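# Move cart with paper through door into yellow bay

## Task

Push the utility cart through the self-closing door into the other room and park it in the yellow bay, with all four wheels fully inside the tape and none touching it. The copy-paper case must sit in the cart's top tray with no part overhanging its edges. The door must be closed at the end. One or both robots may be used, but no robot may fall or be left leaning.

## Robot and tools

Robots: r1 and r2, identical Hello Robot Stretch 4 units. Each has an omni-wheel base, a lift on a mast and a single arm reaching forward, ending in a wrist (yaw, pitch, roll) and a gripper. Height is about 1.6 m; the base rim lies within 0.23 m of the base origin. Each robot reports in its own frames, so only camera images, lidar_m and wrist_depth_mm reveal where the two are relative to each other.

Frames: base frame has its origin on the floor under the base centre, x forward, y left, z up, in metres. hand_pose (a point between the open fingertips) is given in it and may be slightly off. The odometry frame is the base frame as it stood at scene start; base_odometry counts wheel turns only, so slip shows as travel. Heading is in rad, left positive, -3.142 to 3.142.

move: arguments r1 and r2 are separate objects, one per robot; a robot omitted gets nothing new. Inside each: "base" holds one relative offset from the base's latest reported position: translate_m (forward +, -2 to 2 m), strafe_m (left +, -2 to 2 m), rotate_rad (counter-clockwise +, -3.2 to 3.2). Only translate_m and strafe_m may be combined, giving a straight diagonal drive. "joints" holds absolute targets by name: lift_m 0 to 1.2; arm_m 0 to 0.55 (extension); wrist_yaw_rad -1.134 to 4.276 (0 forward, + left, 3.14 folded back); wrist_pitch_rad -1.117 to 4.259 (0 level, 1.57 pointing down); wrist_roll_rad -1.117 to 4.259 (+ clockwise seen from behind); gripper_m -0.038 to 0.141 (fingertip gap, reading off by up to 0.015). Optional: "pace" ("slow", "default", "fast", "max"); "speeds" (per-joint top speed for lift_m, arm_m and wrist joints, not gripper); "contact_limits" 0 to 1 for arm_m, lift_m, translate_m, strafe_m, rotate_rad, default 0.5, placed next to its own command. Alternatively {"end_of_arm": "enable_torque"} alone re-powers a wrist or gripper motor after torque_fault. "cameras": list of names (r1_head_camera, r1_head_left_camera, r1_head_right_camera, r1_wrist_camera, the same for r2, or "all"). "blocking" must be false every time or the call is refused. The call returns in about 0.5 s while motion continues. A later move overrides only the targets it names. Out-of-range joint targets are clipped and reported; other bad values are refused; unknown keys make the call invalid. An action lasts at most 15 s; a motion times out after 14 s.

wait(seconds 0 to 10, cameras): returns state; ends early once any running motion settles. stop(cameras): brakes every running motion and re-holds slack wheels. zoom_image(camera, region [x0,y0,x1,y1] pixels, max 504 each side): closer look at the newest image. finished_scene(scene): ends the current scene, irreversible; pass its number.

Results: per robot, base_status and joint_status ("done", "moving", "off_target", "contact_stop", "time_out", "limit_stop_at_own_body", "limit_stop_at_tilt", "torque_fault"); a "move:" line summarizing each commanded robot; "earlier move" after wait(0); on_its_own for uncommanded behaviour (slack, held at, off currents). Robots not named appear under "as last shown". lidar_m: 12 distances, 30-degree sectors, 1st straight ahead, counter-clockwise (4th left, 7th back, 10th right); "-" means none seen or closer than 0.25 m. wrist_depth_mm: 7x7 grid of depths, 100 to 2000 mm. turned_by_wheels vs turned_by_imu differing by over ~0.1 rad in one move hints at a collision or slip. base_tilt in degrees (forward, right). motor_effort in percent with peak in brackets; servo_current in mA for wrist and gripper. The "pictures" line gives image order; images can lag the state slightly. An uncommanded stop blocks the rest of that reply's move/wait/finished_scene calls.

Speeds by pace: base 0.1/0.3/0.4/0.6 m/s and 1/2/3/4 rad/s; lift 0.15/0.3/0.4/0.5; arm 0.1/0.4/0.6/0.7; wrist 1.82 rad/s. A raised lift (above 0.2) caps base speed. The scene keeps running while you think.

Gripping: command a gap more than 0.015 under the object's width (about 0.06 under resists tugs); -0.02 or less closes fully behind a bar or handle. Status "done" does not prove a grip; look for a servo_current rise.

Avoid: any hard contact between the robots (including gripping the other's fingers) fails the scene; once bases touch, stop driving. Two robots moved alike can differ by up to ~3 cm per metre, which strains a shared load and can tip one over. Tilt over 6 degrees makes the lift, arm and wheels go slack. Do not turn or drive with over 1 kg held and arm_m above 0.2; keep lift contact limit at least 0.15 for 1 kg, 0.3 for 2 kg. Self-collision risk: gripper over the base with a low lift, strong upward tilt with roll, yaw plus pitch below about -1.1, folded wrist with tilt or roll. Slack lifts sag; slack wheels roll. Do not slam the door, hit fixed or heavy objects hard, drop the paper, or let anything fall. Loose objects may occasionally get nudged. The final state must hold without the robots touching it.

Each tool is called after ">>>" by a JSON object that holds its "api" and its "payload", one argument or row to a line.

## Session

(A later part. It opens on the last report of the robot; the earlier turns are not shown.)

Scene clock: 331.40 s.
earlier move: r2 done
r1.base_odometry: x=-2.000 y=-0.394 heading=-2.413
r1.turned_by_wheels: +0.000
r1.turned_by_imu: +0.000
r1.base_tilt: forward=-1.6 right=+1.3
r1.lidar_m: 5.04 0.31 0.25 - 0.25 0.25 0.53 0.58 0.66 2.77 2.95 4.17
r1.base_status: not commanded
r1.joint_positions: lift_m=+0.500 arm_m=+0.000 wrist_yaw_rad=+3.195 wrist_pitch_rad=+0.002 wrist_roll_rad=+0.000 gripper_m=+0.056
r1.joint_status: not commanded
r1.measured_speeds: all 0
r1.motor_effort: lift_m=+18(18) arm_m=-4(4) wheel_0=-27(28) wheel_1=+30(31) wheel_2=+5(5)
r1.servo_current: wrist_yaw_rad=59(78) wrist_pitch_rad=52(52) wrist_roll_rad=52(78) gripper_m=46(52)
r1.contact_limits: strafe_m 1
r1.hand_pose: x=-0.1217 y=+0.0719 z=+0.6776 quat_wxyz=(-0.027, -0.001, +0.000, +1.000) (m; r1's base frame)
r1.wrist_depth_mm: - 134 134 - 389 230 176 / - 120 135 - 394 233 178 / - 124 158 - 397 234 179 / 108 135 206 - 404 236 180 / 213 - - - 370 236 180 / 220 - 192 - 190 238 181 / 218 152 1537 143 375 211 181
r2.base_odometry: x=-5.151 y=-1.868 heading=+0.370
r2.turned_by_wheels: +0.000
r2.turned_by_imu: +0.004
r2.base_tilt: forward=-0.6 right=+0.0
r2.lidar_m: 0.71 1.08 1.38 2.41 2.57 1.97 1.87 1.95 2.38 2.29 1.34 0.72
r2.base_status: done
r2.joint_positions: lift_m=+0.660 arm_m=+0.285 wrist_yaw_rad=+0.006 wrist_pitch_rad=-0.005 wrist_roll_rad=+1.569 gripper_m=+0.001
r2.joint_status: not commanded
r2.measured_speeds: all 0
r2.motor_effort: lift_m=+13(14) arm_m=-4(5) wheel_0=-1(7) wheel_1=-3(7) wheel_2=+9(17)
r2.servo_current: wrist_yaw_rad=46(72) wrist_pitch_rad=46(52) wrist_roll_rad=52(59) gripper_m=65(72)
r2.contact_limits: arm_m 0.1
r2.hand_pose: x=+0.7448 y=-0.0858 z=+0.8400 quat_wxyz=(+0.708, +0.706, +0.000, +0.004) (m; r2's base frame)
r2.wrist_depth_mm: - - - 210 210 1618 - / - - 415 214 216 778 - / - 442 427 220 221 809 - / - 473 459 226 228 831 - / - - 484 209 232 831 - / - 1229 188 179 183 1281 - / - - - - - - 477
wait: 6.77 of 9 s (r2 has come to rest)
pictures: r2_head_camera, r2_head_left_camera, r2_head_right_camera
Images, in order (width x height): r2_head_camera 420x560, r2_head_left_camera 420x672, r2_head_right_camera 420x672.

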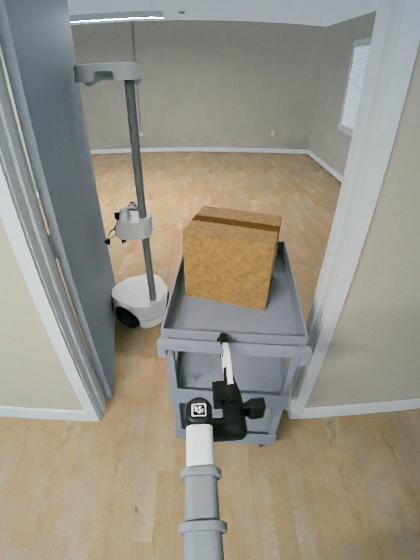

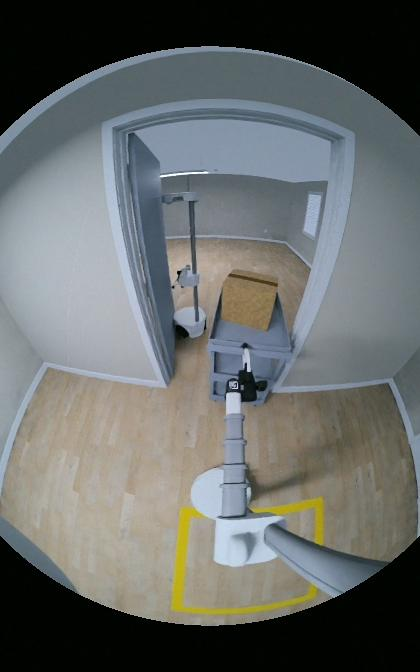

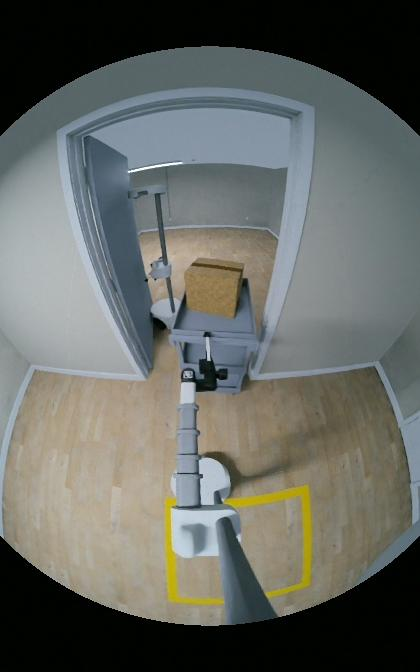

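>>> {"api": "move", "payload": {
  "blocking": false,
  "r2": {"base":{"translate_m":-0.8},"pace":"slow"}
}}

>>> {"api": "wait", "payload": {
  "seconds": 10,
  "cameras": ["r2_head_camera","r2_head_left_camera","r2_head_right_camera"]
}}

Scene clock: 338.47 s.
move: r2 moving
r1: as last shown
r1.lidar_m: 5.04 0.32 0.25 - 0.25 0.25 0.56 0.55 0.68 2.77 2.95 4.13
r1.servo_current: wrist_yaw_rad=46(65) wrist_pitch_rad=46(46) wrist_roll_rad=59(59) gripper_m=39(46)
r1.contact_limits: strafe_m 1
r1.wrist_depth_mm: - 134 134 - 389 229 175 / - 120 135 - 397 233 178 / - 124 158 - 402 236 179 / 108 136 206 - 407 236 180 / 212 - - - 373 237 181 / 220 - 191 - 191 237 181 / 219 151 1537 143 373 211 180
r2.base_odometry: x=-5.163 y=-1.872 heading=+0.370
r2.turned_by_wheels: +0.000
r2.turned_by_imu: +0.001
r2.base_tilt: forward=-0.7 right=+0.1
r2.lidar_m: 0.70 1.10 1.40 2.43 2.55 1.94 1.83 1.95 2.39 2.30 1.30 0.70
r2.base_status: translate_m moving
r2.joint_positions: lift_m=+0.660 arm_m=+0.285 wrist_yaw_rad=+0.006 wrist_pitch_rad=-0.005 wrist_roll_rad=+1.569 gripper_m=+0.001
r2.joint_status: not commanded
r2.measured_speeds: translate_m=-0.049 strafe_m=+0.000 rotate_rad=+0.002 lift_m=+0.000 arm_m=+0.000 wrist_yaw_rad=+0.000 wrist_pitch_rad=+0.000 wrist_roll_rad=+0.000
r2.motor_effort: lift_m=+13(13) arm_m=-4(4) wheel_0=-6(9) wheel_1=-6(7) wheel_2=+15(15)
r2.servo_current: wrist_yaw_rad=59(59) wrist_pitch_rad=46(46) wrist_roll_rad=59(59) gripper_m=65(65)
r2.contact_limits: arm_m 0.1
r2.hand_pose: x=+0.7448 y=-0.0858 z=+0.8400 quat_wxyz=(+0.708, +0.706, +0.000, +0.004) (m; r2's base frame)
r2.wrist_depth_mm: - - - 209 211 1661 - / - - 418 215 216 750 - / - 442 436 220 221 798 - / - 477 459 226 227 831 - / - - 488 208 232 854 - / - 1229 185 178 183 1281 - / - - - - - - 473
pictures: none

Scene clock: 347.23 s.
earlier move: r2 done
r1.base_odometry: x=-2.000 y=-0.394 heading=-2.413
r1.turned_by_wheels: +0.000
r1.turned_by_imu: -0.001
r1.base_tilt: forward=-1.6 right=+1.3
r1.lidar_m: 5.03 0.33 0.25 - 0.25 0.27 0.54 1.21 1.16 2.76 2.93 4.16
r1.base_status: not commanded
r1.joint_positions: lift_m=+0.500 arm_m=+0.000 wrist_yaw_rad=+3.195 wrist_pitch_rad=+0.002 wrist_roll_rad=+0.000 gripper_m=+0.056
r1.joint_status: not commanded
r1.measured_speeds: all 0
r1.motor_effort: lift_m=+18(18) arm_m=-4(4) wheel_0=-27(28) wheel_1=+31(31) wheel_2=+5(5)
r1.servo_current: wrist_yaw_rad=46(78) wrist_pitch_rad=39(52) wrist_roll_rad=52(72) gripper_m=39(52)
r1.contact_limits: strafe_m 1
r1.hand_pose: x=-0.1217 y=+0.0719 z=+0.6776 quat_wxyz=(-0.027, -0.001, +0.000, +1.000) (m; r1's base frame)
r1.wrist_depth_mm: - 134 - - 392 230 176 / - 120 135 - 397 233 177 / - 124 158 - 399 236 179 / 108 135 200 - 404 236 180 / 213 - - - 370 237 181 / - - 193 - 191 236 181 / 218 1464 1397 143 377 211 180
r2.base_odometry: x=-5.897 y=-2.158 heading=+0.371
r2.turned_by_wheels: +0.001
r2.turned_by_imu: +0.009
r2.base_tilt: forward=-0.7 right=+0.0
r2.lidar_m: 0.69 1.81 2.52 2.45 1.50 1.12 1.07 1.14 1.59 2.27 2.38 0.73
r2.base_status: done
r2.joint_positions: lift_m=+0.660 arm_m=+0.285 wrist_yaw_rad=+0.008 wrist_pitch_rad=-0.005 wrist_roll_rad=+1.569 gripper_m=+0.001
r2.joint_status: not commanded
r2.measured_speeds: all 0
r2.motor_effort: lift_m=+13(14) arm_m=-4(5) wheel_0=+4(9) wheel_1=-3(7) wheel_2=+13(17)
r2.servo_current: wrist_yaw_rad=52(65) wrist_pitch_rad=46(52) wrist_roll_rad=59(65) gripper_m=65(72)
r2.contact_limits: arm_m 0.1
r2.hand_pose: x=+0.7450 y=-0.0852 z=+0.8400 quat_wxyz=(+0.708, +0.706, +0.001, +0.004) (m; r2's base frame)
r2.wrist_depth_mm: - - - 173 229 - - / - - - 232 232 788 - / - 462 439 233 234 809 - / - 469 459 234 235 831 - / - - 477 235 236 831 - / - - 187 178 183 - - / - - - - - - 496
wait: 8.77 of 10 s (r2 has come to rest)
pictures: r2_head_camera, r2_head_left_camera, r2_head_right_camera
Images, in order (width x height): r2_head_camera 420x560, r2_head_left_camera 420x672, r2_head_right_camera 420x672.

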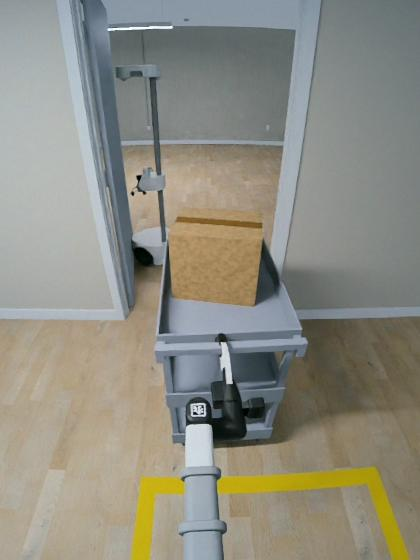

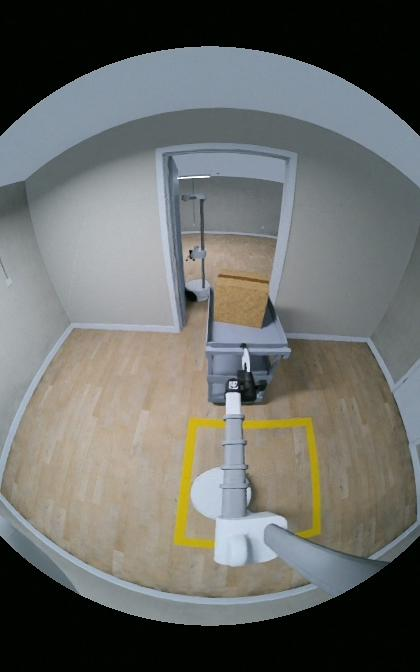

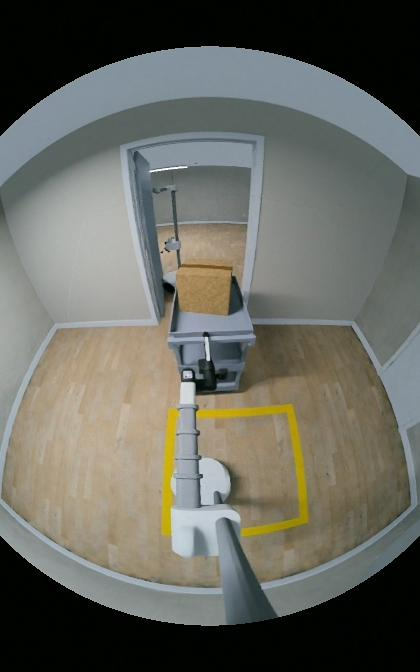

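>>> {"api": "move", "payload": {
  "blocking": false,
  "r2": {"base":{"translate_m":-0.3,"strafe_m":-0.18},"pace":"slow"}
}}

>>> {"api": "wait", "payload": {
  "seconds": 10,
  "cameras": ["r2_head_camera"]
}}

>>> {"api": "move", "payload": {
  "blocking": false,
  "r2": {"base":{"translate_m":-0.25},"pace":"slow"}
}}

>>> {"api": "wait", "payload": {
  "seconds": 10,
  "cameras": ["r2_head_camera","r2_head_left_camera","r2_head_right_camera"]
}}

Scene clock: 361.97 s.
move: r2 moving
r1: as last shown
r1.turned_by_imu: +0.000
r1.lidar_m: 5.02 0.32 0.25 - 0.25 0.25 0.55 1.20 1.17 2.76 2.92 4.17
r1.servo_current: wrist_yaw_rad=52(65) wrist_pitch_rad=46(46) wrist_roll_rad=39(52) gripper_m=46(46)
r1.contact_limits: strafe_m 1
r1.wrist_depth_mm: - 135 - - 394 230 176 / - 120 135 - 394 233 178 / - 123 158 - 402 234 179 / 108 135 200 - 404 236 180 / 213 - - - 370 236 181 / - - 194 - 191 237 180 / 219 1464 1430 143 375 211 181
r2.base_odometry: x=-5.906 y=-2.169 heading=+0.373
r2.turned_by_wheels: +0.002
r2.turned_by_imu: +0.002
r2.base_tilt: forward=-0.7 right=+0.1
r2.lidar_m: 0.69 1.83 2.53 2.44 1.51 1.10 1.06 1.14 1.56 2.24 2.39 0.72
r2.base_status: translate_m moving; strafe_m moving
r2.joint_positions: lift_m=+0.660 arm_m=+0.285 wrist_yaw_rad=+0.009 wrist_pitch_rad=-0.005 wrist_roll_rad=+1.569 gripper_m=+0.001
r2.joint_status: not commanded
r2.measured_speeds: translate_m=-0.048 strafe_m=-0.028 rotate_rad=+0.002 lift_m=+0.000 arm_m=+0.000 wrist_yaw_rad=+0.002 wrist_pitch_rad=+0.000 wrist_roll_rad=+0.000
r2.motor_effort: lift_m=+13(13) arm_m=-4(5) wheel_0=+12(12) wheel_1=-6(6) wheel_2=+18(19)
r2.servo_current: wrist_yaw_rad=65(72) wrist_pitch_rad=52(52) wrist_roll_rad=52(52) gripper_m=72(72)
r2.contact_limits: arm_m 0.1
r2.hand_pose: x=+0.7451 y=-0.0847 z=+0.8400 quat_wxyz=(+0.708, +0.706, +0.002, +0.005) (m; r2's base frame)
r2.wrist_depth_mm: - - - 174 230 - - / - - - 232 232 788 - / - 473 436 233 233 820 - / - 462 452 235 234 820 - / - - 473 236 236 820 - / - 1983 188 178 183 - - / - - - - - - 488
pictures: none

Scene clock: 366.13 s.
earlier move: r2 done
r1.base_odometry: x=-2.000 y=-0.394 heading=-2.413
r1.turned_by_wheels: +0.000
r1.turned_by_imu: +0.000
r1.base_tilt: forward=-1.6 right=+1.3
r1.lidar_m: 5.04 0.31 0.25 - 0.25 0.25 0.54 1.21 1.18 2.76 2.91 4.13
r1.base_status: not commanded
r1.joint_positions: lift_m=+0.500 arm_m=+0.000 wrist_yaw_rad=+3.195 wrist_pitch_rad=+0.002 wrist_roll_rad=+0.000 gripper_m=+0.056
r1.joint_status: not commanded
r1.measured_speeds: all 0
r1.motor_effort: lift_m=+18(18) arm_m=-4(4) wheel_0=-27(28) wheel_1=+31(31) wheel_2=+5(5)
r1.servo_current: wrist_yaw_rad=46(65) wrist_pitch_rad=39(52) wrist_roll_rad=52(78) gripper_m=33(46)
r1.contact_limits: strafe_m 1
r1.hand_pose: x=-0.1217 y=+0.0719 z=+0.6776 quat_wxyz=(-0.027, -0.001, +0.000, +1.000) (m; r1's base frame)
r1.wrist_depth_mm: - 134 - - 392 229 176 / - 120 136 - 397 233 178 / - 124 158 - 399 235 179 / 108 135 200 - 404 236 180 / 212 - - - 373 237 181 / - - 193 - 191 238 181 / 219 1537 1499 143 375 211 181
r2.base_odometry: x=-6.111 y=-2.434 heading=+0.373
r2.turned_by_wheels: +0.000
r2.turned_by_imu: +0.003
r2.base_tilt: forward=-0.7 right=+0.0
r2.lidar_m: 0.62 2.15 2.70 2.62 1.07 0.81 0.78 0.83 1.19 2.10 2.20 0.77
r2.base_status: done
r2.joint_positions: lift_m=+0.660 arm_m=+0.285 wrist_yaw_rad=+0.009 wrist_pitch_rad=-0.005 wrist_roll_rad=+1.569 gripper_m=+0.001
r2.joint_status: not commanded
r2.measured_speeds: all 0
r2.motor_effort: lift_m=+13(14) arm_m=-4(5) wheel_0=+10(17) wheel_1=+0(7) wheel_2=+9(19)
r2.servo_current: wrist_yaw_rad=65(72) wrist_pitch_rad=46(52) wrist_roll_rad=39(65) gripper_m=65(72)
r2.contact_limits: arm_m 0.1
r2.hand_pose: x=+0.7451 y=-0.0847 z=+0.8400 quat_wxyz=(+0.708, +0.706, +0.002, +0.005) (m; r2's base frame)
r2.wrist_depth_mm: - - - 290 303 315 1098 / - - - 276 281 - 1205 / 1499 - - 263 266 1808 - / 1537 - 466 250 256 798 - / 1576 - 462 213 243 831 - / 1576 - 187 180 183 809 - / 1618 - 452 - 133 - -
wait: 4.17 of 10 s (r2 has come to rest)
pictures: r2_head_camera
Images, in order (width x height): r2_head_camera 420x560.

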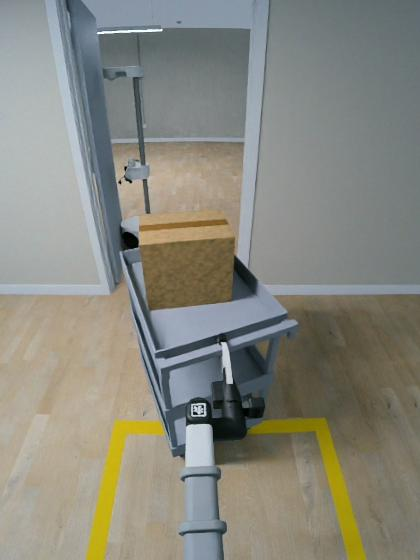

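Scene clock: 366.63 s.
move: r2 moving
r1: as last shown
r1.lidar_m: 5.03 0.33 0.25 - 0.25 0.25 0.55 1.22 1.17 2.76 2.92 4.16
r1.motor_effort: lift_m=+18(18) arm_m=-4(4) wheel_0=-27(27) wheel_1=+31(31) wheel_2=+5(5)
r1.servo_current: wrist_yaw_rad=52(59) wrist_pitch_rad=46(46) wrist_roll_rad=46(59) gripper_m=39(46)
r1.contact_limits: strafe_m 1
r1.wrist_depth_mm: - 134 - - 392 231 176 / - 120 135 - 397 233 178 / - 124 158 - 399 235 179 / 108 135 200 - 407 236 180 / 213 - - - 373 237 181 / - - 194 - 191 238 181 / 219 1537 1537 143 377 211 180
r2.base_odometry: x=-6.122 y=-2.439 heading=+0.373
r2.turned_by_wheels: +0.000
r2.turned_by_imu: +0.000
r2.base_tilt: forward=-0.7 right=+0.1
r2.lidar_m: 0.64 2.16 2.70 2.64 1.09 0.78 0.77 0.82 1.17 2.09 2.19 0.78
r2.base_status: translate_m moving
r2.joint_positions: lift_m=+0.660 arm_m=+0.285 wrist_yaw_rad=+0.009 wrist_pitch_rad=-0.005 wrist_roll_rad=+1.569 gripper_m=+0.001
r2.joint_status: not commanded
r2.measured_speeds: translate_m=-0.049 strafe_m=+0.000 rotate_rad=-0.002 lift_m=+0.000 arm_m=+0.000 wrist_yaw_rad=+0.000 wrist_pitch_rad=+0.000 wrist_roll_rad=+0.000
r2.motor_effort: lift_m=+13(13) arm_m=-5(5) wheel_0=-3(9) wheel_1=-6(6) wheel_2=+13(16)
r2.servo_current: wrist_yaw_rad=59(72) wrist_pitch_rad=46(52) wrist_roll_rad=52(52) gripper_m=65(72)
r2.contact_limits: arm_m 0.1
r2.hand_pose: x=+0.7451 y=-0.0847 z=+0.8400 quat_wxyz=(+0.708, +0.706, +0.002, +0.005) (m; r2's base frame)
r2.wrist_depth_mm: - - - 293 309 314 314 / - - - 277 282 - 1229 / 1537 - - 263 267 1863 - / 1576 - 473 251 257 798 - / 1576 - 462 189 243 831 - / 1576 - 185 179 183 798 - / 1576 - 449 - 221 - -
pictures: none

Scene clock: 369.90 s.
earlier move: r2 done
r1.base_odometry: x=-2.000 y=-0.394 heading=-2.413
r1.turned_by_wheels: +0.000
r1.turned_by_imu: +0.000
r1.base_tilt: forward=-1.6 right=+1.3
r1.lidar_m: 5.04 0.31 0.25 - 0.25 0.26 0.56 1.20 1.16 2.77 2.94 4.14
r1.base_status: not commanded
r1.joint_positions: lift_m=+0.500 arm_m=+0.000 wrist_yaw_rad=+3.195 wrist_pitch_rad=+0.002 wrist_roll_rad=+0.000 gripper_m=+0.056
r1.joint_status: not commanded
r1.measured_speeds: all 0
r1.motor_effort: lift_m=+18(18) arm_m=-4(4) wheel_0=-28(28) wheel_1=+31(31) wheel_2=+5(5)
r1.servo_current: wrist_yaw_rad=39(85) wrist_pitch_rad=46(52) wrist_roll_rad=52(65) gripper_m=46(46)
r1.contact_limits: strafe_m 1
r1.hand_pose: x=-0.1217 y=+0.0719 z=+0.6776 quat_wxyz=(-0.027, -0.001, +0.000, +1.000) (m; r1's base frame)
r1.wrist_depth_mm: - 134 - - 389 229 176 / - 120 135 - 397 233 178 / - 124 158 - 397 235 179 / 108 135 206 - 404 236 180 / 213 - - - 373 237 181 / - - 195 - 191 238 181 / 218 1576 1537 143 373 211 181
r2.base_odometry: x=-6.343 y=-2.525 heading=+0.371
r2.turned_by_wheels: -0.001
r2.turned_by_imu: -0.002
r2.base_tilt: forward=-0.7 right=+0.1
r2.lidar_m: 0.63 1.23 2.70 1.92 0.76 0.54 0.52 0.55 0.80 2.11 2.20 0.77
r2.base_status: done
r2.joint_positions: lift_m=+0.660 arm_m=+0.285 wrist_yaw_rad=-0.001 wrist_pitch_rad=-0.005 wrist_roll_rad=+1.569 gripper_m=+0.001
r2.joint_status: not commanded
r2.measured_speeds: all 0
r2.motor_effort: lift_m=+13(14) arm_m=-5(5) wheel_0=-10(16) wheel_1=-8(10) wheel_2=+4(16)
r2.servo_current: wrist_yaw_rad=46(72) wrist_pitch_rad=46(52) wrist_roll_rad=52(65) gripper_m=65(72)
r2.contact_limits: arm_m 0.1
r2.hand_pose: x=+0.7442 y=-0.0878 z=+0.8400 quat_wxyz=(+0.708, +0.706, -0.002, +0.001) (m; r2's base frame)
r2.wrist_depth_mm: - - - 304 329 330 327 / - - - 290 - 1537 1255 / - - - 271 278 1576 508 / 1756 - - 203 263 788 - / 1808 1808 466 202 242 842 - / 1808 462 187 179 183 809 - / 1808 1808 442 - 217 - -
wait: 3.27 of 10 s (r2 has come to rest)
pictures: r2_head_camera, r2_head_left_camera, r2_head_right_camera
Images, in order (width x height): r2_head_camera 420x560, r2_head_left_camera 420x672, r2_head_right_camera 420x672.

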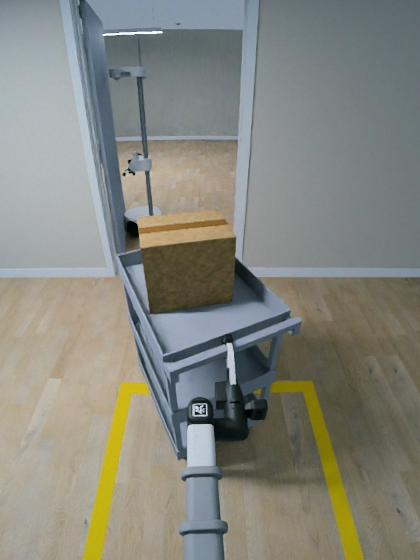

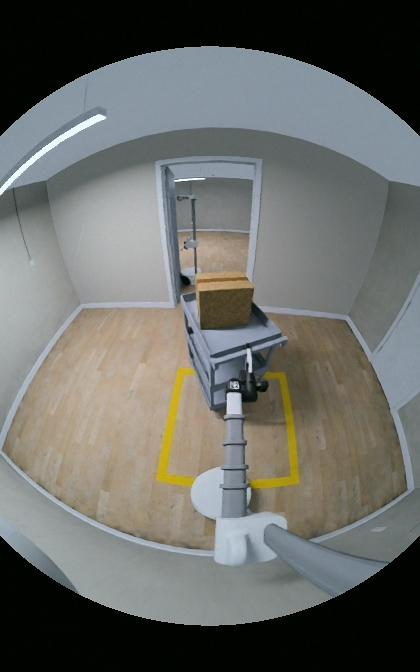

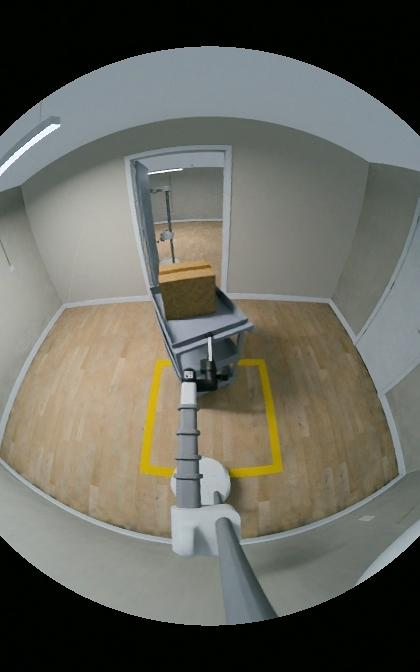

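>>> {"api": "move", "payload": {
  "blocking": false,
  "r2": {"base":{"translate_m":-0.2,"strafe_m":0.13},"pace":"slow"}
}}

>>> {"api": "wait", "payload": {
  "seconds": 10
}}

>>> {"api": "move", "payload": {
  "blocking": false,
  "r2": {"joints":{"arm_m":0.1},"pace":"slow","contact_limits":{"arm_m":0.7}}
}}

>>> {"api": "wait", "payload": {
  "seconds": 10,
  "cameras": ["r2_head_camera","r2_head_left_camera","r2_head_right_camera"]
}}

Scene clock: 378.63 s.
move: r2 moving
r1: as last shown
r1.lidar_m: 5.04 0.32 0.25 - 0.25 0.25 0.53 1.23 1.16 2.74 2.95 4.14
r1.motor_effort: lift_m=+18(18) arm_m=-4(4) wheel_0=-27(28) wheel_1=+30(31) wheel_2=+5(5)
r1.servo_current: wrist_yaw_rad=33(59) wrist_pitch_rad=46(46) wrist_roll_rad=33(59) gripper_m=39(46)
r1.contact_limits: strafe_m 1
r1.wrist_depth_mm: - 134 - - 392 230 176 / - 120 135 - 394 232 177 / - 124 158 - 402 235 179 / 108 135 206 - 404 236 180 / 213 - - - 373 236 181 / - - 194 - 191 238 180 / 218 1537 1576 143 375 211 180
r2.base_odometry: x=-6.357 y=-2.522 heading=+0.371
r2.turned_by_wheels: -0.001
r2.turned_by_imu: +0.000
r2.base_tilt: forward=-0.7 right=+0.1
r2.lidar_m: 0.64 1.26 2.76 1.87 0.73 0.54 0.51 0.55 0.78 2.10 2.13 0.76
r2.base_status: translate_m moving; strafe_m moving
r2.joint_positions: lift_m=+0.660 arm_m=+0.285 wrist_yaw_rad=-0.001 wrist_pitch_rad=-0.005 wrist_roll_rad=+1.569 gripper_m=+0.001
r2.joint_status: not commanded
r2.measured_speeds: translate_m=-0.047 strafe_m=+0.030 rotate_rad=+0.002 lift_m=+0.000 arm_m=+0.000 wrist_yaw_rad=+0.000 wrist_pitch_rad=+0.000 wrist_roll_rad=+0.000
r2.motor_effort: lift_m=+13(14) arm_m=-4(5) wheel_0=-15(17) wheel_1=+1(6) wheel_2=+8(9)
r2.servo_current: wrist_yaw_rad=46(59) wrist_pitch_rad=39(46) wrist_roll_rad=46(59) gripper_m=59(72)
r2.contact_limits: arm_m 0.1
r2.hand_pose: x=+0.7442 y=-0.0878 z=+0.8400 quat_wxyz=(+0.708, +0.706, -0.002, +0.001) (m; r2's base frame)
r2.wrist_depth_mm: - - - 306 330 329 327 / - - - 289 297 1576 1281 / - - - 270 276 1618 - / 1863 - - 203 262 - - / 1808 1808 462 200 242 842 - / 1808 459 186 179 183 809 - / 1921 1756 439 - 218 - -
pictures: none

Scene clock: 381.70 s.
earlier move: r2 done
r1.base_odometry: x=-2.000 y=-0.394 heading=-2.413
r1.turned_by_wheels: +0.000
r1.turned_by_imu: +0.000
r1.base_tilt: forward=-1.6 right=+1.3
r1.lidar_m: 5.03 0.32 0.25 - 0.25 0.25 0.54 1.22 1.16 2.77 2.92 4.15
r1.base_status: not commanded
r1.joint_positions: lift_m=+0.500 arm_m=+0.000 wrist_yaw_rad=+3.195 wrist_pitch_rad=+0.002 wrist_roll_rad=+0.000 gripper_m=+0.056
r1.joint_status: not commanded
r1.measured_speeds: all 0
r1.motor_effort: lift_m=+18(18) arm_m=-4(4) wheel_0=-28(28) wheel_1=+31(31) wheel_2=+5(5)
r1.servo_current: wrist_yaw_rad=46(72) wrist_pitch_rad=33(59) wrist_roll_rad=46(72) gripper_m=46(52)
r1.contact_limits: strafe_m 1
r1.hand_pose: x=-0.1217 y=+0.0719 z=+0.6776 quat_wxyz=(-0.027, -0.001, +0.000, +1.000) (m; r1's base frame)
r1.wrist_depth_mm: - 134 - - 394 229 176 / - 120 135 - 397 234 177 / - 124 158 - 402 235 179 / 108 135 206 - 402 236 180 / 212 - - - 370 237 181 / - - 193 - 191 237 181 / 218 1537 1499 143 377 210 180
r2.base_odometry: x=-6.576 y=-2.476 heading=+0.371
r2.turned_by_wheels: +0.000
r2.turned_by_imu: -0.003
r2.base_tilt: forward=-0.7 right=+0.1
r2.lidar_m: 0.63 2.59 2.61 1.21 0.47 0.33 0.32 0.35 0.52 1.56 2.31 0.74
r2.base_status: done
r2.joint_positions: lift_m=+0.660 arm_m=+0.285 wrist_yaw_rad=-0.006 wrist_pitch_rad=-0.005 wrist_roll_rad=+1.569 gripper_m=+0.001
r2.joint_status: not commanded
r2.measured_speeds: all 0
r2.motor_effort: lift_m=+13(14) arm_m=-5(5) wheel_0=-10(21) wheel_1=+1(6) wheel_2=+1(9)
r2.servo_current: wrist_yaw_rad=65(65) wrist_pitch_rad=39(52) wrist_roll_rad=39(72) gripper_m=72(78)
r2.contact_limits: arm_m 0.1
r2.hand_pose: x=+0.7438 y=-0.0892 z=+0.8400 quat_wxyz=(+0.708, +0.706, -0.004, +0.000) (m; r2's base frame)
r2.wrist_depth_mm: - - - 270 272 1618 1205 / - - - 260 262 1661 500 / - 1921 462 251 253 741 - / - 1983 462 244 246 798 - / - 1921 462 193 239 820 - / - - 187 178 183 798 - / - - 466 - - - -
wait: 3.07 of 10 s (r2 has come to rest)
pictures: none

Scene clock: 382.20 s.
move: r2 moving
r1: as last shown
r1.base_tilt: forward=-1.5 right=+1.3
r1.lidar_m: 5.03 0.32 0.25 - 0.25 0.25 0.57 1.20 1.15 2.78 2.94 4.16
r1.motor_effort: lift_m=+18(18) arm_m=-4(4) wheel_0=-27(28) wheel_1=+31(31) wheel_2=+5(5)
r1.servo_current: wrist_yaw_rad=59(59) wrist_pitch_rad=39(46) wrist_roll_rad=46(65) gripper_m=46(46)
r1.contact_limits: strafe_m 1
r1.wrist_depth_mm: - 134 - - 394 230 176 / - 120 135 - 394 233 178 / - 124 158 - 402 236 179 / 108 135 206 - 404 236 180 / 212 - - - 370 237 181 / - - 193 - 191 236 181 / 218 1537 1499 143 375 211 180
r2.base_odometry: x=-6.576 y=-2.476 heading=+0.371
r2.turned_by_wheels: +0.000
r2.turned_by_imu: +0.000
r2.base_tilt: forward=-0.7 right=+0.1
r2.lidar_m: 0.64 2.60 2.61 1.22 0.50 0.33 0.32 0.35 0.49 1.54 2.30 0.72
r2.base_status: not commanded
r2.joint_positions: lift_m=+0.660 arm_m=+0.273 wrist_yaw_rad=-0.006 wrist_pitch_rad=-0.005 wrist_roll_rad=+1.569 gripper_m=+0.001
r2.joint_status: arm_m moving
r2.measured_speeds: translate_m=+0.000 strafe_m=+0.000 rotate_rad=+0.001 lift_m=+0.000 arm_m=-0.049 wrist_yaw_rad=+0.000 wrist_pitch_rad=+0.000 wrist_roll_rad=+0.000
r2.motor_effort: lift_m=+13(13) arm_m=-12(13) wheel_0=-10(11) wheel_1=+1(1) wheel_2=+1(2)
r2.servo_current: wrist_yaw_rad=52(65) wrist_pitch_rad=39(46) wrist_roll_rad=39(52) gripper_m=65(72)
r2.contact_limits: arm_m 0.7
r2.hand_pose: x=+0.7314 y=-0.0892 z=+0.8400 quat_wxyz=(+0.708, +0.706, -0.004, +0.000) (m; r2's base frame)
r2.wrist_depth_mm: - - - 265 - 1661 1205 / - - - 257 262 1661 504 / - - 462 251 253 798 - / - 1983 459 243 245 820 - / - - 462 194 238 831 - / - - 187 178 173 798 - / - - 466 - - - -
pictures: none

Scene clock: 384.83 s.
earlier move: r2 done
r1.base_odometry: x=-2.000 y=-0.394 heading=-2.413
r1.turned_by_wheels: +0.000
r1.turned_by_imu: +0.000
r1.base_tilt: forward=-1.6 right=+1.3
r1.lidar_m: 5.04 0.32 0.25 - 0.25 0.25 0.54 1.20 1.17 2.77 2.94 4.15
r1.base_status: not commanded
r1.joint_positions: lift_m=+0.500 arm_m=+0.000 wrist_yaw_rad=+3.195 wrist_pitch_rad=+0.002 wrist_roll_rad=+0.000 gripper_m=+0.056
r1.joint_status: not commanded
r1.measured_speeds: all 0
r1.motor_effort: lift_m=+18(18) arm_m=-4(4) wheel_0=-27(28) wheel_1=+31(31) wheel_2=+5(5)
r1.servo_current: wrist_yaw_rad=52(65) wrist_pitch_rad=39(52) wrist_roll_rad=52(65) gripper_m=46(52)
r1.contact_limits: strafe_m 1
r1.hand_pose: x=-0.1217 y=+0.0719 z=+0.6776 quat_wxyz=(-0.027, -0.001, +0.000, +1.000) (m; r1's base frame)
r1.wrist_depth_mm: - 135 - - 392 230 176 / - 120 135 - 397 234 178 / - 124 158 - 402 235 179 / 108 135 206 - 407 236 180 / 212 - - - 370 236 181 / - - 193 - 191 236 180 / 218 1537 1537 143 375 212 181
r2.base_odometry: x=-6.577 y=-2.476 heading=+0.372
r2.turned_by_wheels: +0.001
r2.turned_by_imu: +0.002
r2.base_tilt: forward=-0.7 right=+0.1
r2.lidar_m: 0.48 2.59 2.57 1.21 0.47 0.31 0.31 0.36 0.51 1.55 2.33 0.51
r2.base_status: not commanded
r2.joint_positions: lift_m=+0.660 arm_m=+0.100 wrist_yaw_rad=+0.007 wrist_pitch_rad=-0.005 wrist_roll_rad=+1.569 gripper_m=+0.001
r2.joint_status: all done
r2.measured_speeds: all 0
r2.motor_effort: lift_m=+13(14) arm_m=-8(15) wheel_0=+2(11) wheel_1=+0(1) wheel_2=+4(4)
r2.servo_current: wrist_yaw_rad=65(65) wrist_pitch_rad=46(52) wrist_roll_rad=52(59) gripper_m=72(72)
r2.contact_limits: arm_m 0.7
r2.hand_pose: x=+0.5602 y=-0.0854 z=+0.8400 quat_wxyz=(+0.708, +0.706, +0.001, +0.004) (m; r2's base frame)
r2.wrist_depth_mm: - - - 253 254 1756 1281 / - - - 249 250 1983 530 / - - - 245 245 798 - / - 462 455 241 241 842 - / - - 466 181 238 820 - / - - 187 178 183 809 - / - - 480 - - - -
wait: 2.63 of 10 s (r2 has come to rest)
pictures: r2_head_camera, r2_head_left_camera, r2_head_right_camera
Images, in order (width x height): r2_head_camera 420x560, r2_head_left_camera 420x672, r2_head_right_camera 420x672.

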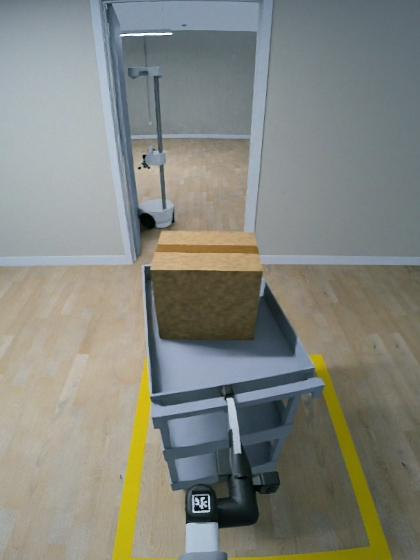

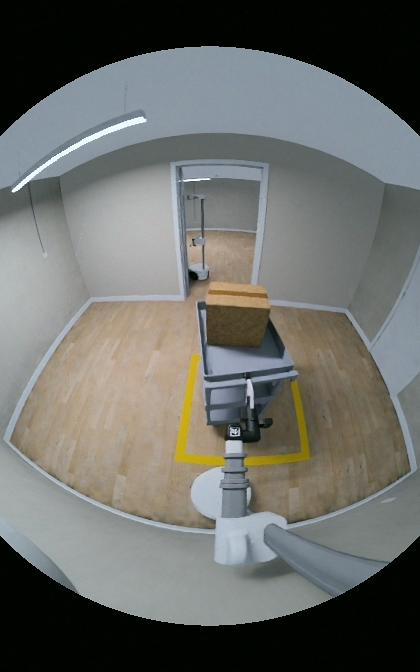

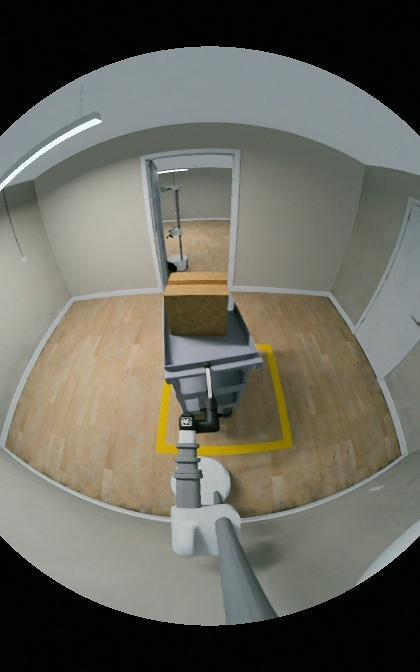

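>>> {"api": "move", "payload": {
  "blocking": false,
  "r2": {"joints":{"gripper_m":0.14}}
}}

>>> {"api": "wait", "payload": {
  "seconds": 2.5
}}

>>> {"api": "move", "payload": {
  "blocking": false,
  "r2": {"joints":{"arm_m":0.0},"pace":"slow"}
}}

>>> {"api": "wait", "payload": {
  "seconds": 3,
  "cameras": ["r2_head_camera","r2_head_left_camera"]
}}

Scene clock: 399.30 s.
move: r2 moving
r1: as last shown
r1.lidar_m: 5.03 0.32 0.25 - 0.25 0.25 0.55 1.20 1.18 2.78 2.93 4.16
r1.motor_effort: lift_m=+18(18) arm_m=-4(4) wheel_0=-28(28) wheel_1=+31(31) wheel_2=+5(5)
r1.servo_current: wrist_yaw_rad=39(52) wrist_pitch_rad=39(59) wrist_roll_rad=59(59) gripper_m=39(46)
r1.contact_limits: strafe_m 1
r1.wrist_depth_mm: - 134 - - 392 230 176 / - 120 135 - 399 234 178 / - 124 158 - 397 236 179 / 108 135 207 - 404 236 181 / 212 - - - 373 237 181 / - - 194 - 191 237 181 / 219 1537 1499 143 373 211 181
r2.base_odometry: x=-6.577 y=-2.476 heading=+0.372
r2.turned_by_wheels: +0.000
r2.turned_by_imu: +0.000
r2.base_tilt: forward=-0.7 right=+0.0
r2.lidar_m: 0.46 2.60 2.60 1.23 0.45 0.32 0.33 0.37 0.52 1.52 2.32 0.54
r2.base_status: not commanded
r2.joint_positions: lift_m=+0.660 arm_m=+0.100 wrist_yaw_rad=+0.007 wrist_pitch_rad=-0.005 wrist_roll_rad=+1.569 gripper_m=+0.020
r2.joint_status: gripper_m moving
r2.measured_speeds: all 0
r2.motor_effort: lift_m=+13(13) arm_m=-5(9) wheel_0=+3(3) wheel_1=+0(1) wheel_2=+4(4)
r2.servo_current: wrist_yaw_rad=59(65) wrist_pitch_rad=46(52) wrist_roll_rad=39(46) gripper_m=111(111)
r2.contact_limits: arm_m 0.7
r2.hand_pose: x=+0.5600 y=-0.0854 z=+0.8400 quat_wxyz=(+0.708, +0.706, +0.001, +0.004) (m; r2's base frame)
r2.wrist_depth_mm: - - - 198 258 1756 1281 / - - - 252 253 1983 535 / - - - 247 248 798 - / - 469 462 243 245 842 - / - - 469 208 239 820 - / - - 188 181 167 809 - / - - 480 - 122 - -
pictures: none

Scene clock: 401.10 s.
earlier move: r2 done
r1.base_odometry: x=-2.000 y=-0.394 heading=-2.413
r1.turned_by_wheels: +0.000
r1.turned_by_imu: +0.000
r1.base_tilt: forward=-1.6 right=+1.3
r1.lidar_m: 5.04 0.31 0.25 - 0.25 0.25 0.53 1.22 1.16 2.76 2.92 4.15
r1.base_status: not commanded
r1.joint_positions: lift_m=+0.500 arm_m=+0.000 wrist_yaw_rad=+3.195 wrist_pitch_rad=+0.002 wrist_roll_rad=+0.000 gripper_m=+0.056
r1.joint_status: not commanded
r1.measured_speeds: all 0
r1.motor_effort: lift_m=+18(18) arm_m=-4(4) wheel_0=-28(28) wheel_1=+31(31) wheel_2=+5(5)
r1.servo_current: wrist_yaw_rad=46(72) wrist_pitch_rad=46(59) wrist_roll_rad=59(65) gripper_m=33(46)
r1.contact_limits: strafe_m 1
r1.hand_pose: x=-0.1217 y=+0.0719 z=+0.6776 quat_wxyz=(-0.027, -0.001, +0.000, +1.000) (m; r1's base frame)
r1.wrist_depth_mm: - 135 - - 394 230 176 / - 120 135 - 399 233 178 / - 124 158 - 399 235 179 / 108 135 206 - 404 236 181 / 212 - - - 373 236 181 / - - 193 - 191 236 180 / 219 1499 1499 143 375 211 181
r2.base_odometry: x=-6.577 y=-2.476 heading=+0.372
r2.turned_by_wheels: +0.000
r2.turned_by_imu: +0.000
r2.base_tilt: forward=-0.7 right=+0.1
r2.lidar_m: 0.48 2.61 2.62 1.21 0.47 0.34 0.32 0.32 0.49 1.53 2.32 0.54
r2.base_status: not commanded
r2.joint_positions: lift_m=+0.660 arm_m=+0.100 wrist_yaw_rad=+0.003 wrist_pitch_rad=-0.002 wrist_roll_rad=+1.569 gripper_m=+0.140
r2.joint_status: all done
r2.measured_speeds: all 0
r2.motor_effort: lift_m=+14(14) arm_m=-5(9) wheel_0=+2(3) wheel_1=+0(1) wheel_2=+4(4)
r2.servo_current: wrist_yaw_rad=52(65) wrist_pitch_rad=39(52) wrist_roll_rad=52(59) gripper_m=52(124)
r2.contact_limits: arm_m 0.7
r2.hand_pose: x=+0.5596 y=-0.0866 z=+0.8391 quat_wxyz=(+0.708, +0.706, +0.000, +0.002) (m; r2's base frame)
r2.wrist_depth_mm: - - - 271 - 1708 1138 / - - - 266 - 1808 - / - - - 260 - 778 - / - 466 462 255 842 - - / - 469 469 250 252 - - / - 480 196 190 211 187 - / - 488 480 - - - -
wait: 1.80 of 2.5 s (r2 has come to rest)
pictures: none

Scene clock: 401.60 s.
move: r2 moving
r1: as last shown
r1.lidar_m: 5.05 0.32 0.25 - 0.25 0.26 0.57 1.22 1.17 2.76 2.94 4.13
r1.motor_effort: lift_m=+18(18) arm_m=-4(4) wheel_0=-27(28) wheel_1=+31(31) wheel_2=+5(5)
r1.servo_current: wrist_yaw_rad=52(59) wrist_pitch_rad=39(52) wrist_roll_rad=33(59) gripper_m=39(46)
r1.contact_limits: strafe_m 1
r1.wrist_depth_mm: - 134 - - 392 230 176 / - 120 135 - 394 233 178 / - 124 158 - 399 236 179 / 108 136 206 - 407 236 180 / 213 - - - 375 237 181 / - - 194 - 191 237 181 / 220 1537 1537 143 375 211 180
r2.base_odometry: x=-6.577 y=-2.476 heading=+0.372
r2.turned_by_wheels: +0.000
r2.turned_by_imu: +0.000
r2.base_tilt: forward=-0.7 right=+0.0
r2.lidar_m: 0.49 2.59 2.61 1.22 0.47 0.34 0.31 0.37 0.47 1.56 2.27 0.56
r2.base_status: not commanded
r2.joint_positions: lift_m=+0.660 arm_m=+0.088 wrist_yaw_rad=+0.003 wrist_pitch_rad=-0.002 wrist_roll_rad=+1.569 gripper_m=+0.140
r2.joint_status: arm_m moving
r2.measured_speeds: translate_m=+0.000 strafe_m=+0.000 rotate_rad=+0.000 lift_m=+0.000 arm_m=-0.049 wrist_yaw_rad=+0.000 wrist_pitch_rad=+0.000 wrist_roll_rad=+0.000
r2.motor_effort: lift_m=+14(14) arm_m=-6(9) wheel_0=+3(3) wheel_1=+0(1) wheel_2=+4(4)
r2.servo_current: wrist_yaw_rad=46(59) wrist_pitch_rad=46(46) wrist_roll_rad=46(52) gripper_m=59(59)
r2.hand_pose: x=+0.5471 y=-0.0866 z=+0.8391 quat_wxyz=(+0.708, +0.706, +0.000, +0.002) (m; r2's base frame)
r2.wrist_depth_mm: - - - 282 314 1576 421 / - - - 277 - 1661 - / - - - 271 - 798 - / - 477 473 266 878 866 - / - 484 480 262 264 - - / - 492 201 202 212 185 - / - 500 488 - - - -
pictures: none

Scene clock: 403.40 s.
earlier move: r2 done
r1.base_odometry: x=-2.000 y=-0.394 heading=-2.413
r1.turned_by_wheels: +0.000
r1.turned_by_imu: +0.000
r1.base_tilt: forward=-1.6 right=+1.3
r1.lidar_m: 5.03 0.32 0.25 - 0.25 0.25 0.51 1.22 1.15 2.77 2.90 4.18
r1.base_status: not commanded
r1.joint_positions: lift_m=+0.500 arm_m=+0.000 wrist_yaw_rad=+3.195 wrist_pitch_rad=+0.002 wrist_roll_rad=+0.000 gripper_m=+0.056
r1.joint_status: not commanded
r1.measured_speeds: all 0
r1.motor_effort: lift_m=+18(18) arm_m=-4(4) wheel_0=-27(28) wheel_1=+31(31) wheel_2=+5(5)
r1.servo_current: wrist_yaw_rad=59(65) wrist_pitch_rad=39(52) wrist_roll_rad=39(65) gripper_m=46(52)
r1.contact_limits: strafe_m 1
r1.hand_pose: x=-0.1217 y=+0.0719 z=+0.6776 quat_wxyz=(-0.027, -0.001, +0.000, +1.000) (m; r1's base frame)
r1.wrist_depth_mm: - 134 - - 387 230 176 / - 120 135 - 397 233 177 / - 124 158 - 402 236 178 / 108 135 206 - 402 236 180 / 213 - - - 368 236 181 / - - 193 - 191 236 181 / 218 1537 1537 143 373 211 180
r2.base_odometry: x=-6.577 y=-2.476 heading=+0.372
r2.turned_by_wheels: +0.000
r2.turned_by_imu: +0.000
r2.base_tilt: forward=-0.7 right=+0.0
r2.lidar_m: 0.48 2.60 2.60 1.23 0.50 0.33 0.33 0.37 0.50 1.53 2.32 0.54
r2.base_status: not commanded
r2.joint_positions: lift_m=+0.660 arm_m=+0.000 wrist_yaw_rad=+0.003 wrist_pitch_rad=-0.002 wrist_roll_rad=+1.569 gripper_m=+0.140
r2.joint_status: all done
r2.measured_speeds: all 0
r2.motor_effort: lift_m=+14(14) arm_m=-7(14) wheel_0=+3(3) wheel_1=+1(1) wheel_2=+4(4)
r2.servo_current: wrist_yaw_rad=59(65) wrist_pitch_rad=39(52) wrist_roll_rad=46(59) gripper_m=52(59)
r2.hand_pose: x=+0.4598 y=-0.0866 z=+0.8391 quat_wxyz=(+0.708, +0.706, +0.000, +0.002) (m; r2's base frame)
r2.wrist_depth_mm: - - - 364 394 399 382 / - - - 368 - 1863 - / - - - 359 - 768 - / - - 559 351 - - - / - - 569 349 - - - / - - 580 285 198 185 - / - - 585 - - - -
wait: 1.80 of 3 s (r2 has come to rest)
pictures: r2_head_camera, r2_head_left_camera
Images, in order (width x height): r2_head_camera 420x560, r2_head_left_camera 420x672.

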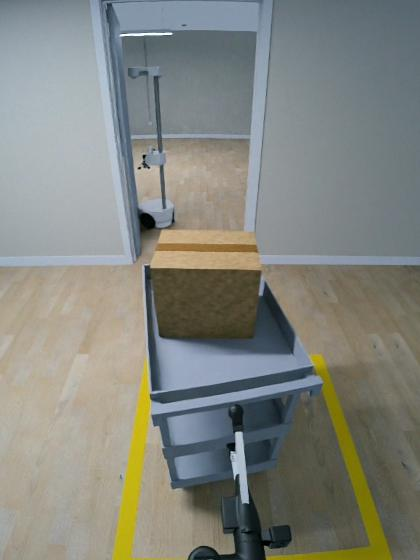

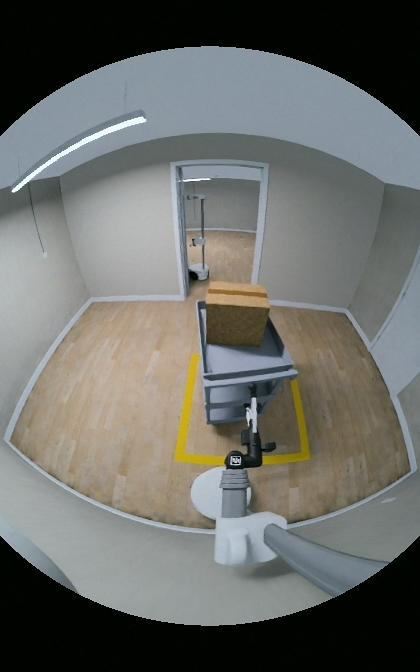

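>>> {"api": "move", "payload": {
  "blocking": false,
  "r2": {"base":{"strafe_m":0.85}},
  "r1": {"base":{"translate_m":1.0,"strafe_m":-0.35}}
}}

>>> {"api": "wait", "payload": {
  "seconds": 6
}}

>>> {"api": "wait", "payload": {
  "seconds": 4,
  "cameras": ["r2_head_camera","r2_head_right_camera","r1_head_left_camera"]
}}

Scene clock: 411.40 s.
move: r1 contact_stop; r2 moving
r1.base_odometry: x=-2.002 y=-0.391 heading=-2.409
r1.turned_by_wheels: +0.004
r1.turned_by_imu: +0.003
r1.base_tilt: forward=-1.6 right=+1.3
r1.lidar_m: 5.05 0.31 0.25 - 0.25 0.25 0.56 1.19 1.18 2.77 2.92 4.19
r1.base_status: translate_m contact_stop; strafe_m contact_stop
r1.joint_positions: lift_m=+0.500 arm_m=+0.000 wrist_yaw_rad=+3.195 wrist_pitch_rad=+0.002 wrist_roll_rad=+0.000 gripper_m=+0.056
r1.joint_status: not commanded
r1.measured_speeds: translate_m=+0.000 strafe_m=-0.005 rotate_rad=-0.001 lift_m=+0.000 arm_m=+0.000 wrist_yaw_rad=+0.000 wrist_pitch_rad=+0.000 wrist_roll_rad=+0.000
r1.on_its_own: the wheels are slack since a contact_stop
r1.motor_effort: lift_m=+18(18) arm_m=-4(4) wheel_0=-1(27) wheel_1=-1(30) wheel_2=+0(2)
r1.servo_current: wrist_yaw_rad=52(59) wrist_pitch_rad=46(46) wrist_roll_rad=46(59) gripper_m=46(46)
r1.hand_pose: x=-0.1217 y=+0.0719 z=+0.6776 quat_wxyz=(-0.027, -0.001, +0.000, +1.000) (m; r1's base frame)
r1.wrist_depth_mm: - 135 - - 394 230 175 / - 121 137 - 394 233 178 / - 124 156 - 366 236 179 / 109 135 208 - 404 236 180 / 213 - - - 375 236 180 / - - 194 - 191 237 181 / 220 1537 1576 143 375 211 180
r2.base_odometry: x=-6.590 y=-2.443 heading=+0.372
r2.turned_by_wheels: +0.000
r2.turned_by_imu: +0.001
r2.base_tilt: forward=-0.7 right=+0.1
r2.lidar_m: 0.47 2.62 2.57 1.22 0.44 0.30 0.32 0.35 0.50 1.52 2.33 0.52
r2.base_status: strafe_m moving
r2.joint_positions: lift_m=+0.660 arm_m=+0.000 wrist_yaw_rad=+0.003 wrist_pitch_rad=-0.002 wrist_roll_rad=+1.569 gripper_m=+0.140
r2.joint_status: not commanded
r2.measured_speeds: translate_m=+0.001 strafe_m=+0.142 rotate_rad=-0.006 lift_m=+0.000 arm_m=+0.000 wrist_yaw_rad=-0.001 wrist_pitch_rad=+0.000 wrist_roll_rad=+0.000
r2.motor_effort: lift_m=+14(14) arm_m=-7(8) wheel_0=-10(10) wheel_1=+12(12) wheel_2=-1(3)
r2.servo_current: wrist_yaw_rad=52(52) wrist_pitch_rad=46(46) wrist_roll_rad=39(59) gripper_m=52(59)
r2.hand_pose: x=+0.4598 y=-0.0866 z=+0.8391 quat_wxyz=(+0.708, +0.706, +0.000, +0.002) (m; r2's base frame)
r2.wrist_depth_mm: - - - 370 404 402 397 / - - - 366 - 1661 - / - - - 357 - - - / - - 569 351 - - - / - - 574 345 - - - / - - 574 282 211 185 - / - - - - - - -
pictures: none

not run: a stop that you did not command came earlier in this reply.

not run: a stop that you did not command came earlier in this reply.

>>> {"api": "move", "payload": {
  "blocking": false,
  "r1": {"base":{"translate_m":1.0,"strafe_m":-0.35},"contact_limits":{"translate_m":0.9}}
}}

>>> {"api": "wait", "payload": {
  "seconds": 4
}}

>>> {"api": "wait", "payload": {
  "seconds": 2,
  "cameras": ["r2_head_camera","r2_head_right_camera","r1_head_left_camera"]
}}

Scene clock: 415.53 s.
earlier move: r1 contact_stop; r2 done
move: r1 moving
r1.base_odometry: x=-2.033 y=-0.404 heading=-2.409
r1.turned_by_wheels: +0.000
r1.turned_by_imu: +0.000
r1.base_tilt: forward=-1.5 right=+1.3
r1.lidar_m: 5.01 0.31 0.25 - 0.25 0.25 0.59 1.19 1.18 2.75 2.91 4.13
r1.base_status: earlier translate_m contact_stop (by the wheels' count: +0.000 of +1.000); earlier strafe_m contact_stop (by the wheels' count: -0.004 of -0.350); translate_m moving; strafe_m moving
r1.joint_positions: lift_m=+0.500 arm_m=+0.000 wrist_yaw_rad=+3.195 wrist_pitch_rad=+0.002 wrist_roll_rad=+0.000 gripper_m=+0.056
r1.joint_status: not commanded
r1.measured_speeds: translate_m=+0.124 strafe_m=-0.042 rotate_rad=-0.002 lift_m=+0.000 arm_m=+0.000 wrist_yaw_rad=+0.000 wrist_pitch_rad=+0.000 wrist_roll_rad=+0.000
r1.motor_effort: lift_m=+18(18) arm_m=-4(4) wheel_0=+6(8) wheel_1=+8(8) wheel_2=-8(9)
r1.servo_current: wrist_yaw_rad=52(52) wrist_pitch_rad=39(52) wrist_roll_rad=46(59) gripper_m=39(52)
r1.contact_limits: translate_m 0.9
r1.hand_pose: x=-0.1217 y=+0.0719 z=+0.6776 quat_wxyz=(-0.027, -0.001, +0.000, +1.000) (m; r1's base frame)
r1.wrist_depth_mm: - 135 - - 407 234 176 / - 121 137 - 413 236 178 / - 124 157 - 418 239 179 / 109 135 209 - 421 239 181 / 213 - - - 389 239 181 / - - 194 - 188 241 181 / 219 1537 1499 143 353 213 181
r2.base_odometry: x=-6.886 y=-1.684 heading=+0.372
r2.turned_by_wheels: +0.000
r2.turned_by_imu: +0.001
r2.base_tilt: forward=-0.7 right=+0.1
r2.lidar_m: 2.47 2.31 1.72 1.13 0.44 0.30 0.31 0.31 0.46 1.40 0.88 0.98
r2.base_status: done
r2.joint_positions: lift_m=+0.660 arm_m=+0.000 wrist_yaw_rad=+0.003 wrist_pitch_rad=-0.002 wrist_roll_rad=+1.569 gripper_m=+0.140
r2.joint_status: not commanded
r2.measured_speeds: all 0
r2.motor_effort: lift_m=+14(14) arm_m=-7(8) wheel_0=-2(3) wheel_1=+2(2) wheel_2=+0(0)
r2.servo_current: wrist_yaw_rad=52(59) wrist_pitch_rad=33(46) wrist_roll_rad=46(59) gripper_m=52(59)
r2.hand_pose: x=+0.4598 y=-0.0866 z=+0.8391 quat_wxyz=(+0.708, +0.706, +0.000, +0.002) (m; r2's base frame)
r2.wrist_depth_mm: - - - - - 1708 1118 / - - - - - 1708 1138 / - - - - - 1708 1160 / - - - - - 1708 1182 / - - - - - 1618 1182 / - - - - - 1397 1182 / - - - - - 1808 1160
pictures: none

Scene clock: 419.53 s.
earlier move: r1 moving
r1.base_odometry: x=-2.977 y=-0.798 heading=-2.409
r1.turned_by_wheels: +0.000
r1.turned_by_imu: -0.001
r1.base_tilt: forward=-1.6 right=+1.3
r1.lidar_m: 4.02 3.04 2.32 2.25 2.37 1.75 1.10 1.17 2.53 2.48 2.62 3.73
r1.base_status: translate_m moving; strafe_m moving
r1.joint_positions: lift_m=+0.500 arm_m=+0.000 wrist_yaw_rad=+3.195 wrist_pitch_rad=+0.002 wrist_roll_rad=+0.000 gripper_m=+0.056
r1.joint_status: not commanded
r1.measured_speeds: translate_m=+0.043 strafe_m=-0.015 rotate_rad=-0.001 lift_m=+0.000 arm_m=+0.000 wrist_yaw_rad=+0.000 wrist_pitch_rad=+0.000 wrist_roll_rad=+0.000
r1.motor_effort: lift_m=+18(18) arm_m=-4(4) wheel_0=+3(10) wheel_1=+1(8) wheel_2=+1(10)
r1.servo_current: wrist_yaw_rad=33(72) wrist_pitch_rad=46(52) wrist_roll_rad=46(72) gripper_m=39(52)
r1.contact_limits: translate_m 0.9
r1.hand_pose: x=-0.1217 y=+0.0719 z=+0.6776 quat_wxyz=(-0.027, -0.001, +0.000, +1.000) (m; r1's base frame)
r1.wrist_depth_mm: - 135 - - - - - / - 121 135 - - - - / - 120 187 - - - - / 111 135 200 - - - - / 137 - - - - - - / 224 - 190 - 187 - - / 1537 1537 189 137 1537 1430 1576
r2.base_odometry: x=-6.886 y=-1.684 heading=+0.372
r2.turned_by_wheels: +0.000
r2.turned_by_imu: +0.001
r2.base_tilt: forward=-0.6 right=+0.1
r2.lidar_m: 2.49 2.32 1.73 1.08 0.45 0.32 0.30 0.32 0.45 1.39 0.86 0.98
r2.base_status: done
r2.joint_positions: lift_m=+0.660 arm_m=+0.000 wrist_yaw_rad=+0.003 wrist_pitch_rad=-0.002 wrist_roll_rad=+1.569 gripper_m=+0.140
r2.joint_status: not commanded
r2.measured_speeds: all 0
r2.motor_effort: lift_m=+14(14) arm_m=-7(8) wheel_0=-2(3) wheel_1=+1(2) wheel_2=+0(1)
r2.servo_current: wrist_yaw_rad=33(59) wrist_pitch_rad=39(52) wrist_roll_rad=52(59) gripper_m=46(59)
r2.hand_pose: x=+0.4598 y=-0.0866 z=+0.8391 quat_wxyz=(+0.708, +0.706, +0.000, +0.002) (m; r2's base frame)
r2.wrist_depth_mm: - - - - - 1661 1138 / - - - - - 1661 1160 / - - - - - 1708 1160 / - - - - - 1661 1182 / - - - - - 1576 1182 / - - - - - 1430 1182 / - - - - - 1863 1182
wait: 4.00 s; no rest
pictures: none

Scene clock: 420.00 s.
earlier move: r1 done
r1.base_odometry: x=-2.980 y=-0.799 heading=-2.409
r1.turned_by_wheels: +0.000
r1.turned_by_imu: +0.000
r1.base_tilt: forward=-1.6 right=+1.3
r1.lidar_m: 4.02 3.06 2.27 2.26 2.37 1.76 1.25 1.31 2.56 2.48 2.63 3.71
r1.base_status: done
r1.joint_positions: lift_m=+0.500 arm_m=+0.000 wrist_yaw_rad=+3.195 wrist_pitch_rad=+0.002 wrist_roll_rad=+0.000 gripper_m=+0.056
r1.joint_status: not commanded
r1.measured_speeds: all 0
r1.motor_effort: lift_m=+18(18) arm_m=-4(4) wheel_0=+1(10) wheel_1=+3(8) wheel_2=+1(10)
r1.servo_current: wrist_yaw_rad=33(72) wrist_pitch_rad=39(52) wrist_roll_rad=39(72) gripper_m=39(52)
r1.contact_limits: translate_m 0.9
r1.hand_pose: x=-0.1217 y=+0.0719 z=+0.6776 quat_wxyz=(-0.027, -0.001, +0.000, +1.000) (m; r1's base frame)
r1.wrist_depth_mm: - 135 - - - - - / - 121 135 - - - - / - 120 187 - - - - / 111 135 200 - - - - / 137 - - - - - - / 224 - 190 - 187 - - / 1537 1537 178 137 1618 1464 1537
r2.base_odometry: x=-6.886 y=-1.684 heading=+0.372
r2.turned_by_wheels: +0.000
r2.turned_by_imu: +0.000
r2.base_tilt: forward=-0.6 right=+0.1
r2.lidar_m: 2.49 2.31 1.75 1.10 0.45 0.30 0.30 0.32 0.47 1.40 0.88 0.98
r2.base_status: done
r2.joint_positions: lift_m=+0.660 arm_m=+0.000 wrist_yaw_rad=+0.003 wrist_pitch_rad=-0.002 wrist_roll_rad=+1.569 gripper_m=+0.140
r2.joint_status: not commanded
r2.measured_speeds: all 0
r2.motor_effort: lift_m=+14(14) arm_m=-7(8) wheel_0=-3(3) wheel_1=+2(2) wheel_2=+0(1)
r2.servo_current: wrist_yaw_rad=65(65) wrist_pitch_rad=46(52) wrist_roll_rad=33(59) gripper_m=52(59)
r2.hand_pose: x=+0.4598 y=-0.0866 z=+0.8391 quat_wxyz=(+0.708, +0.706, +0.000, +0.002) (m; r2's base frame)
r2.wrist_depth_mm: - - - - - 1618 1138 / - - - - - 1708 1160 / - - - - - 1708 1182 / - - - - - 1708 1160 / - - - - - 1618 1182 / - - - - - 1397 1160 / - - - - - 1863 1182
wait: 0.47 of 2 s (r1 has come to rest)
pictures: r1_head_left_camera, r2_head_camera, r2_head_right_camera
Images, in order (width x height): r1_head_left_camera 420x672, r2_head_camera 420x560, r2_head_right_camera 420x672.

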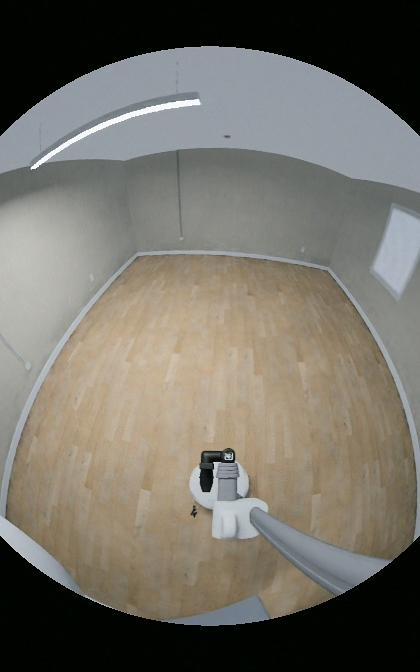

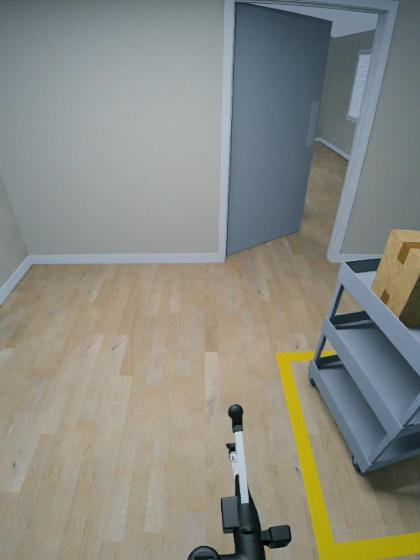

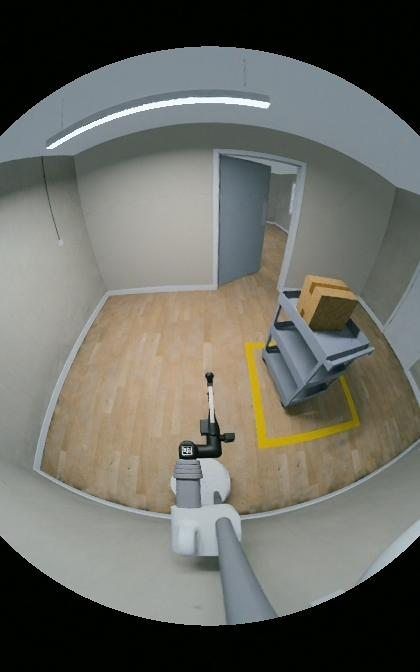

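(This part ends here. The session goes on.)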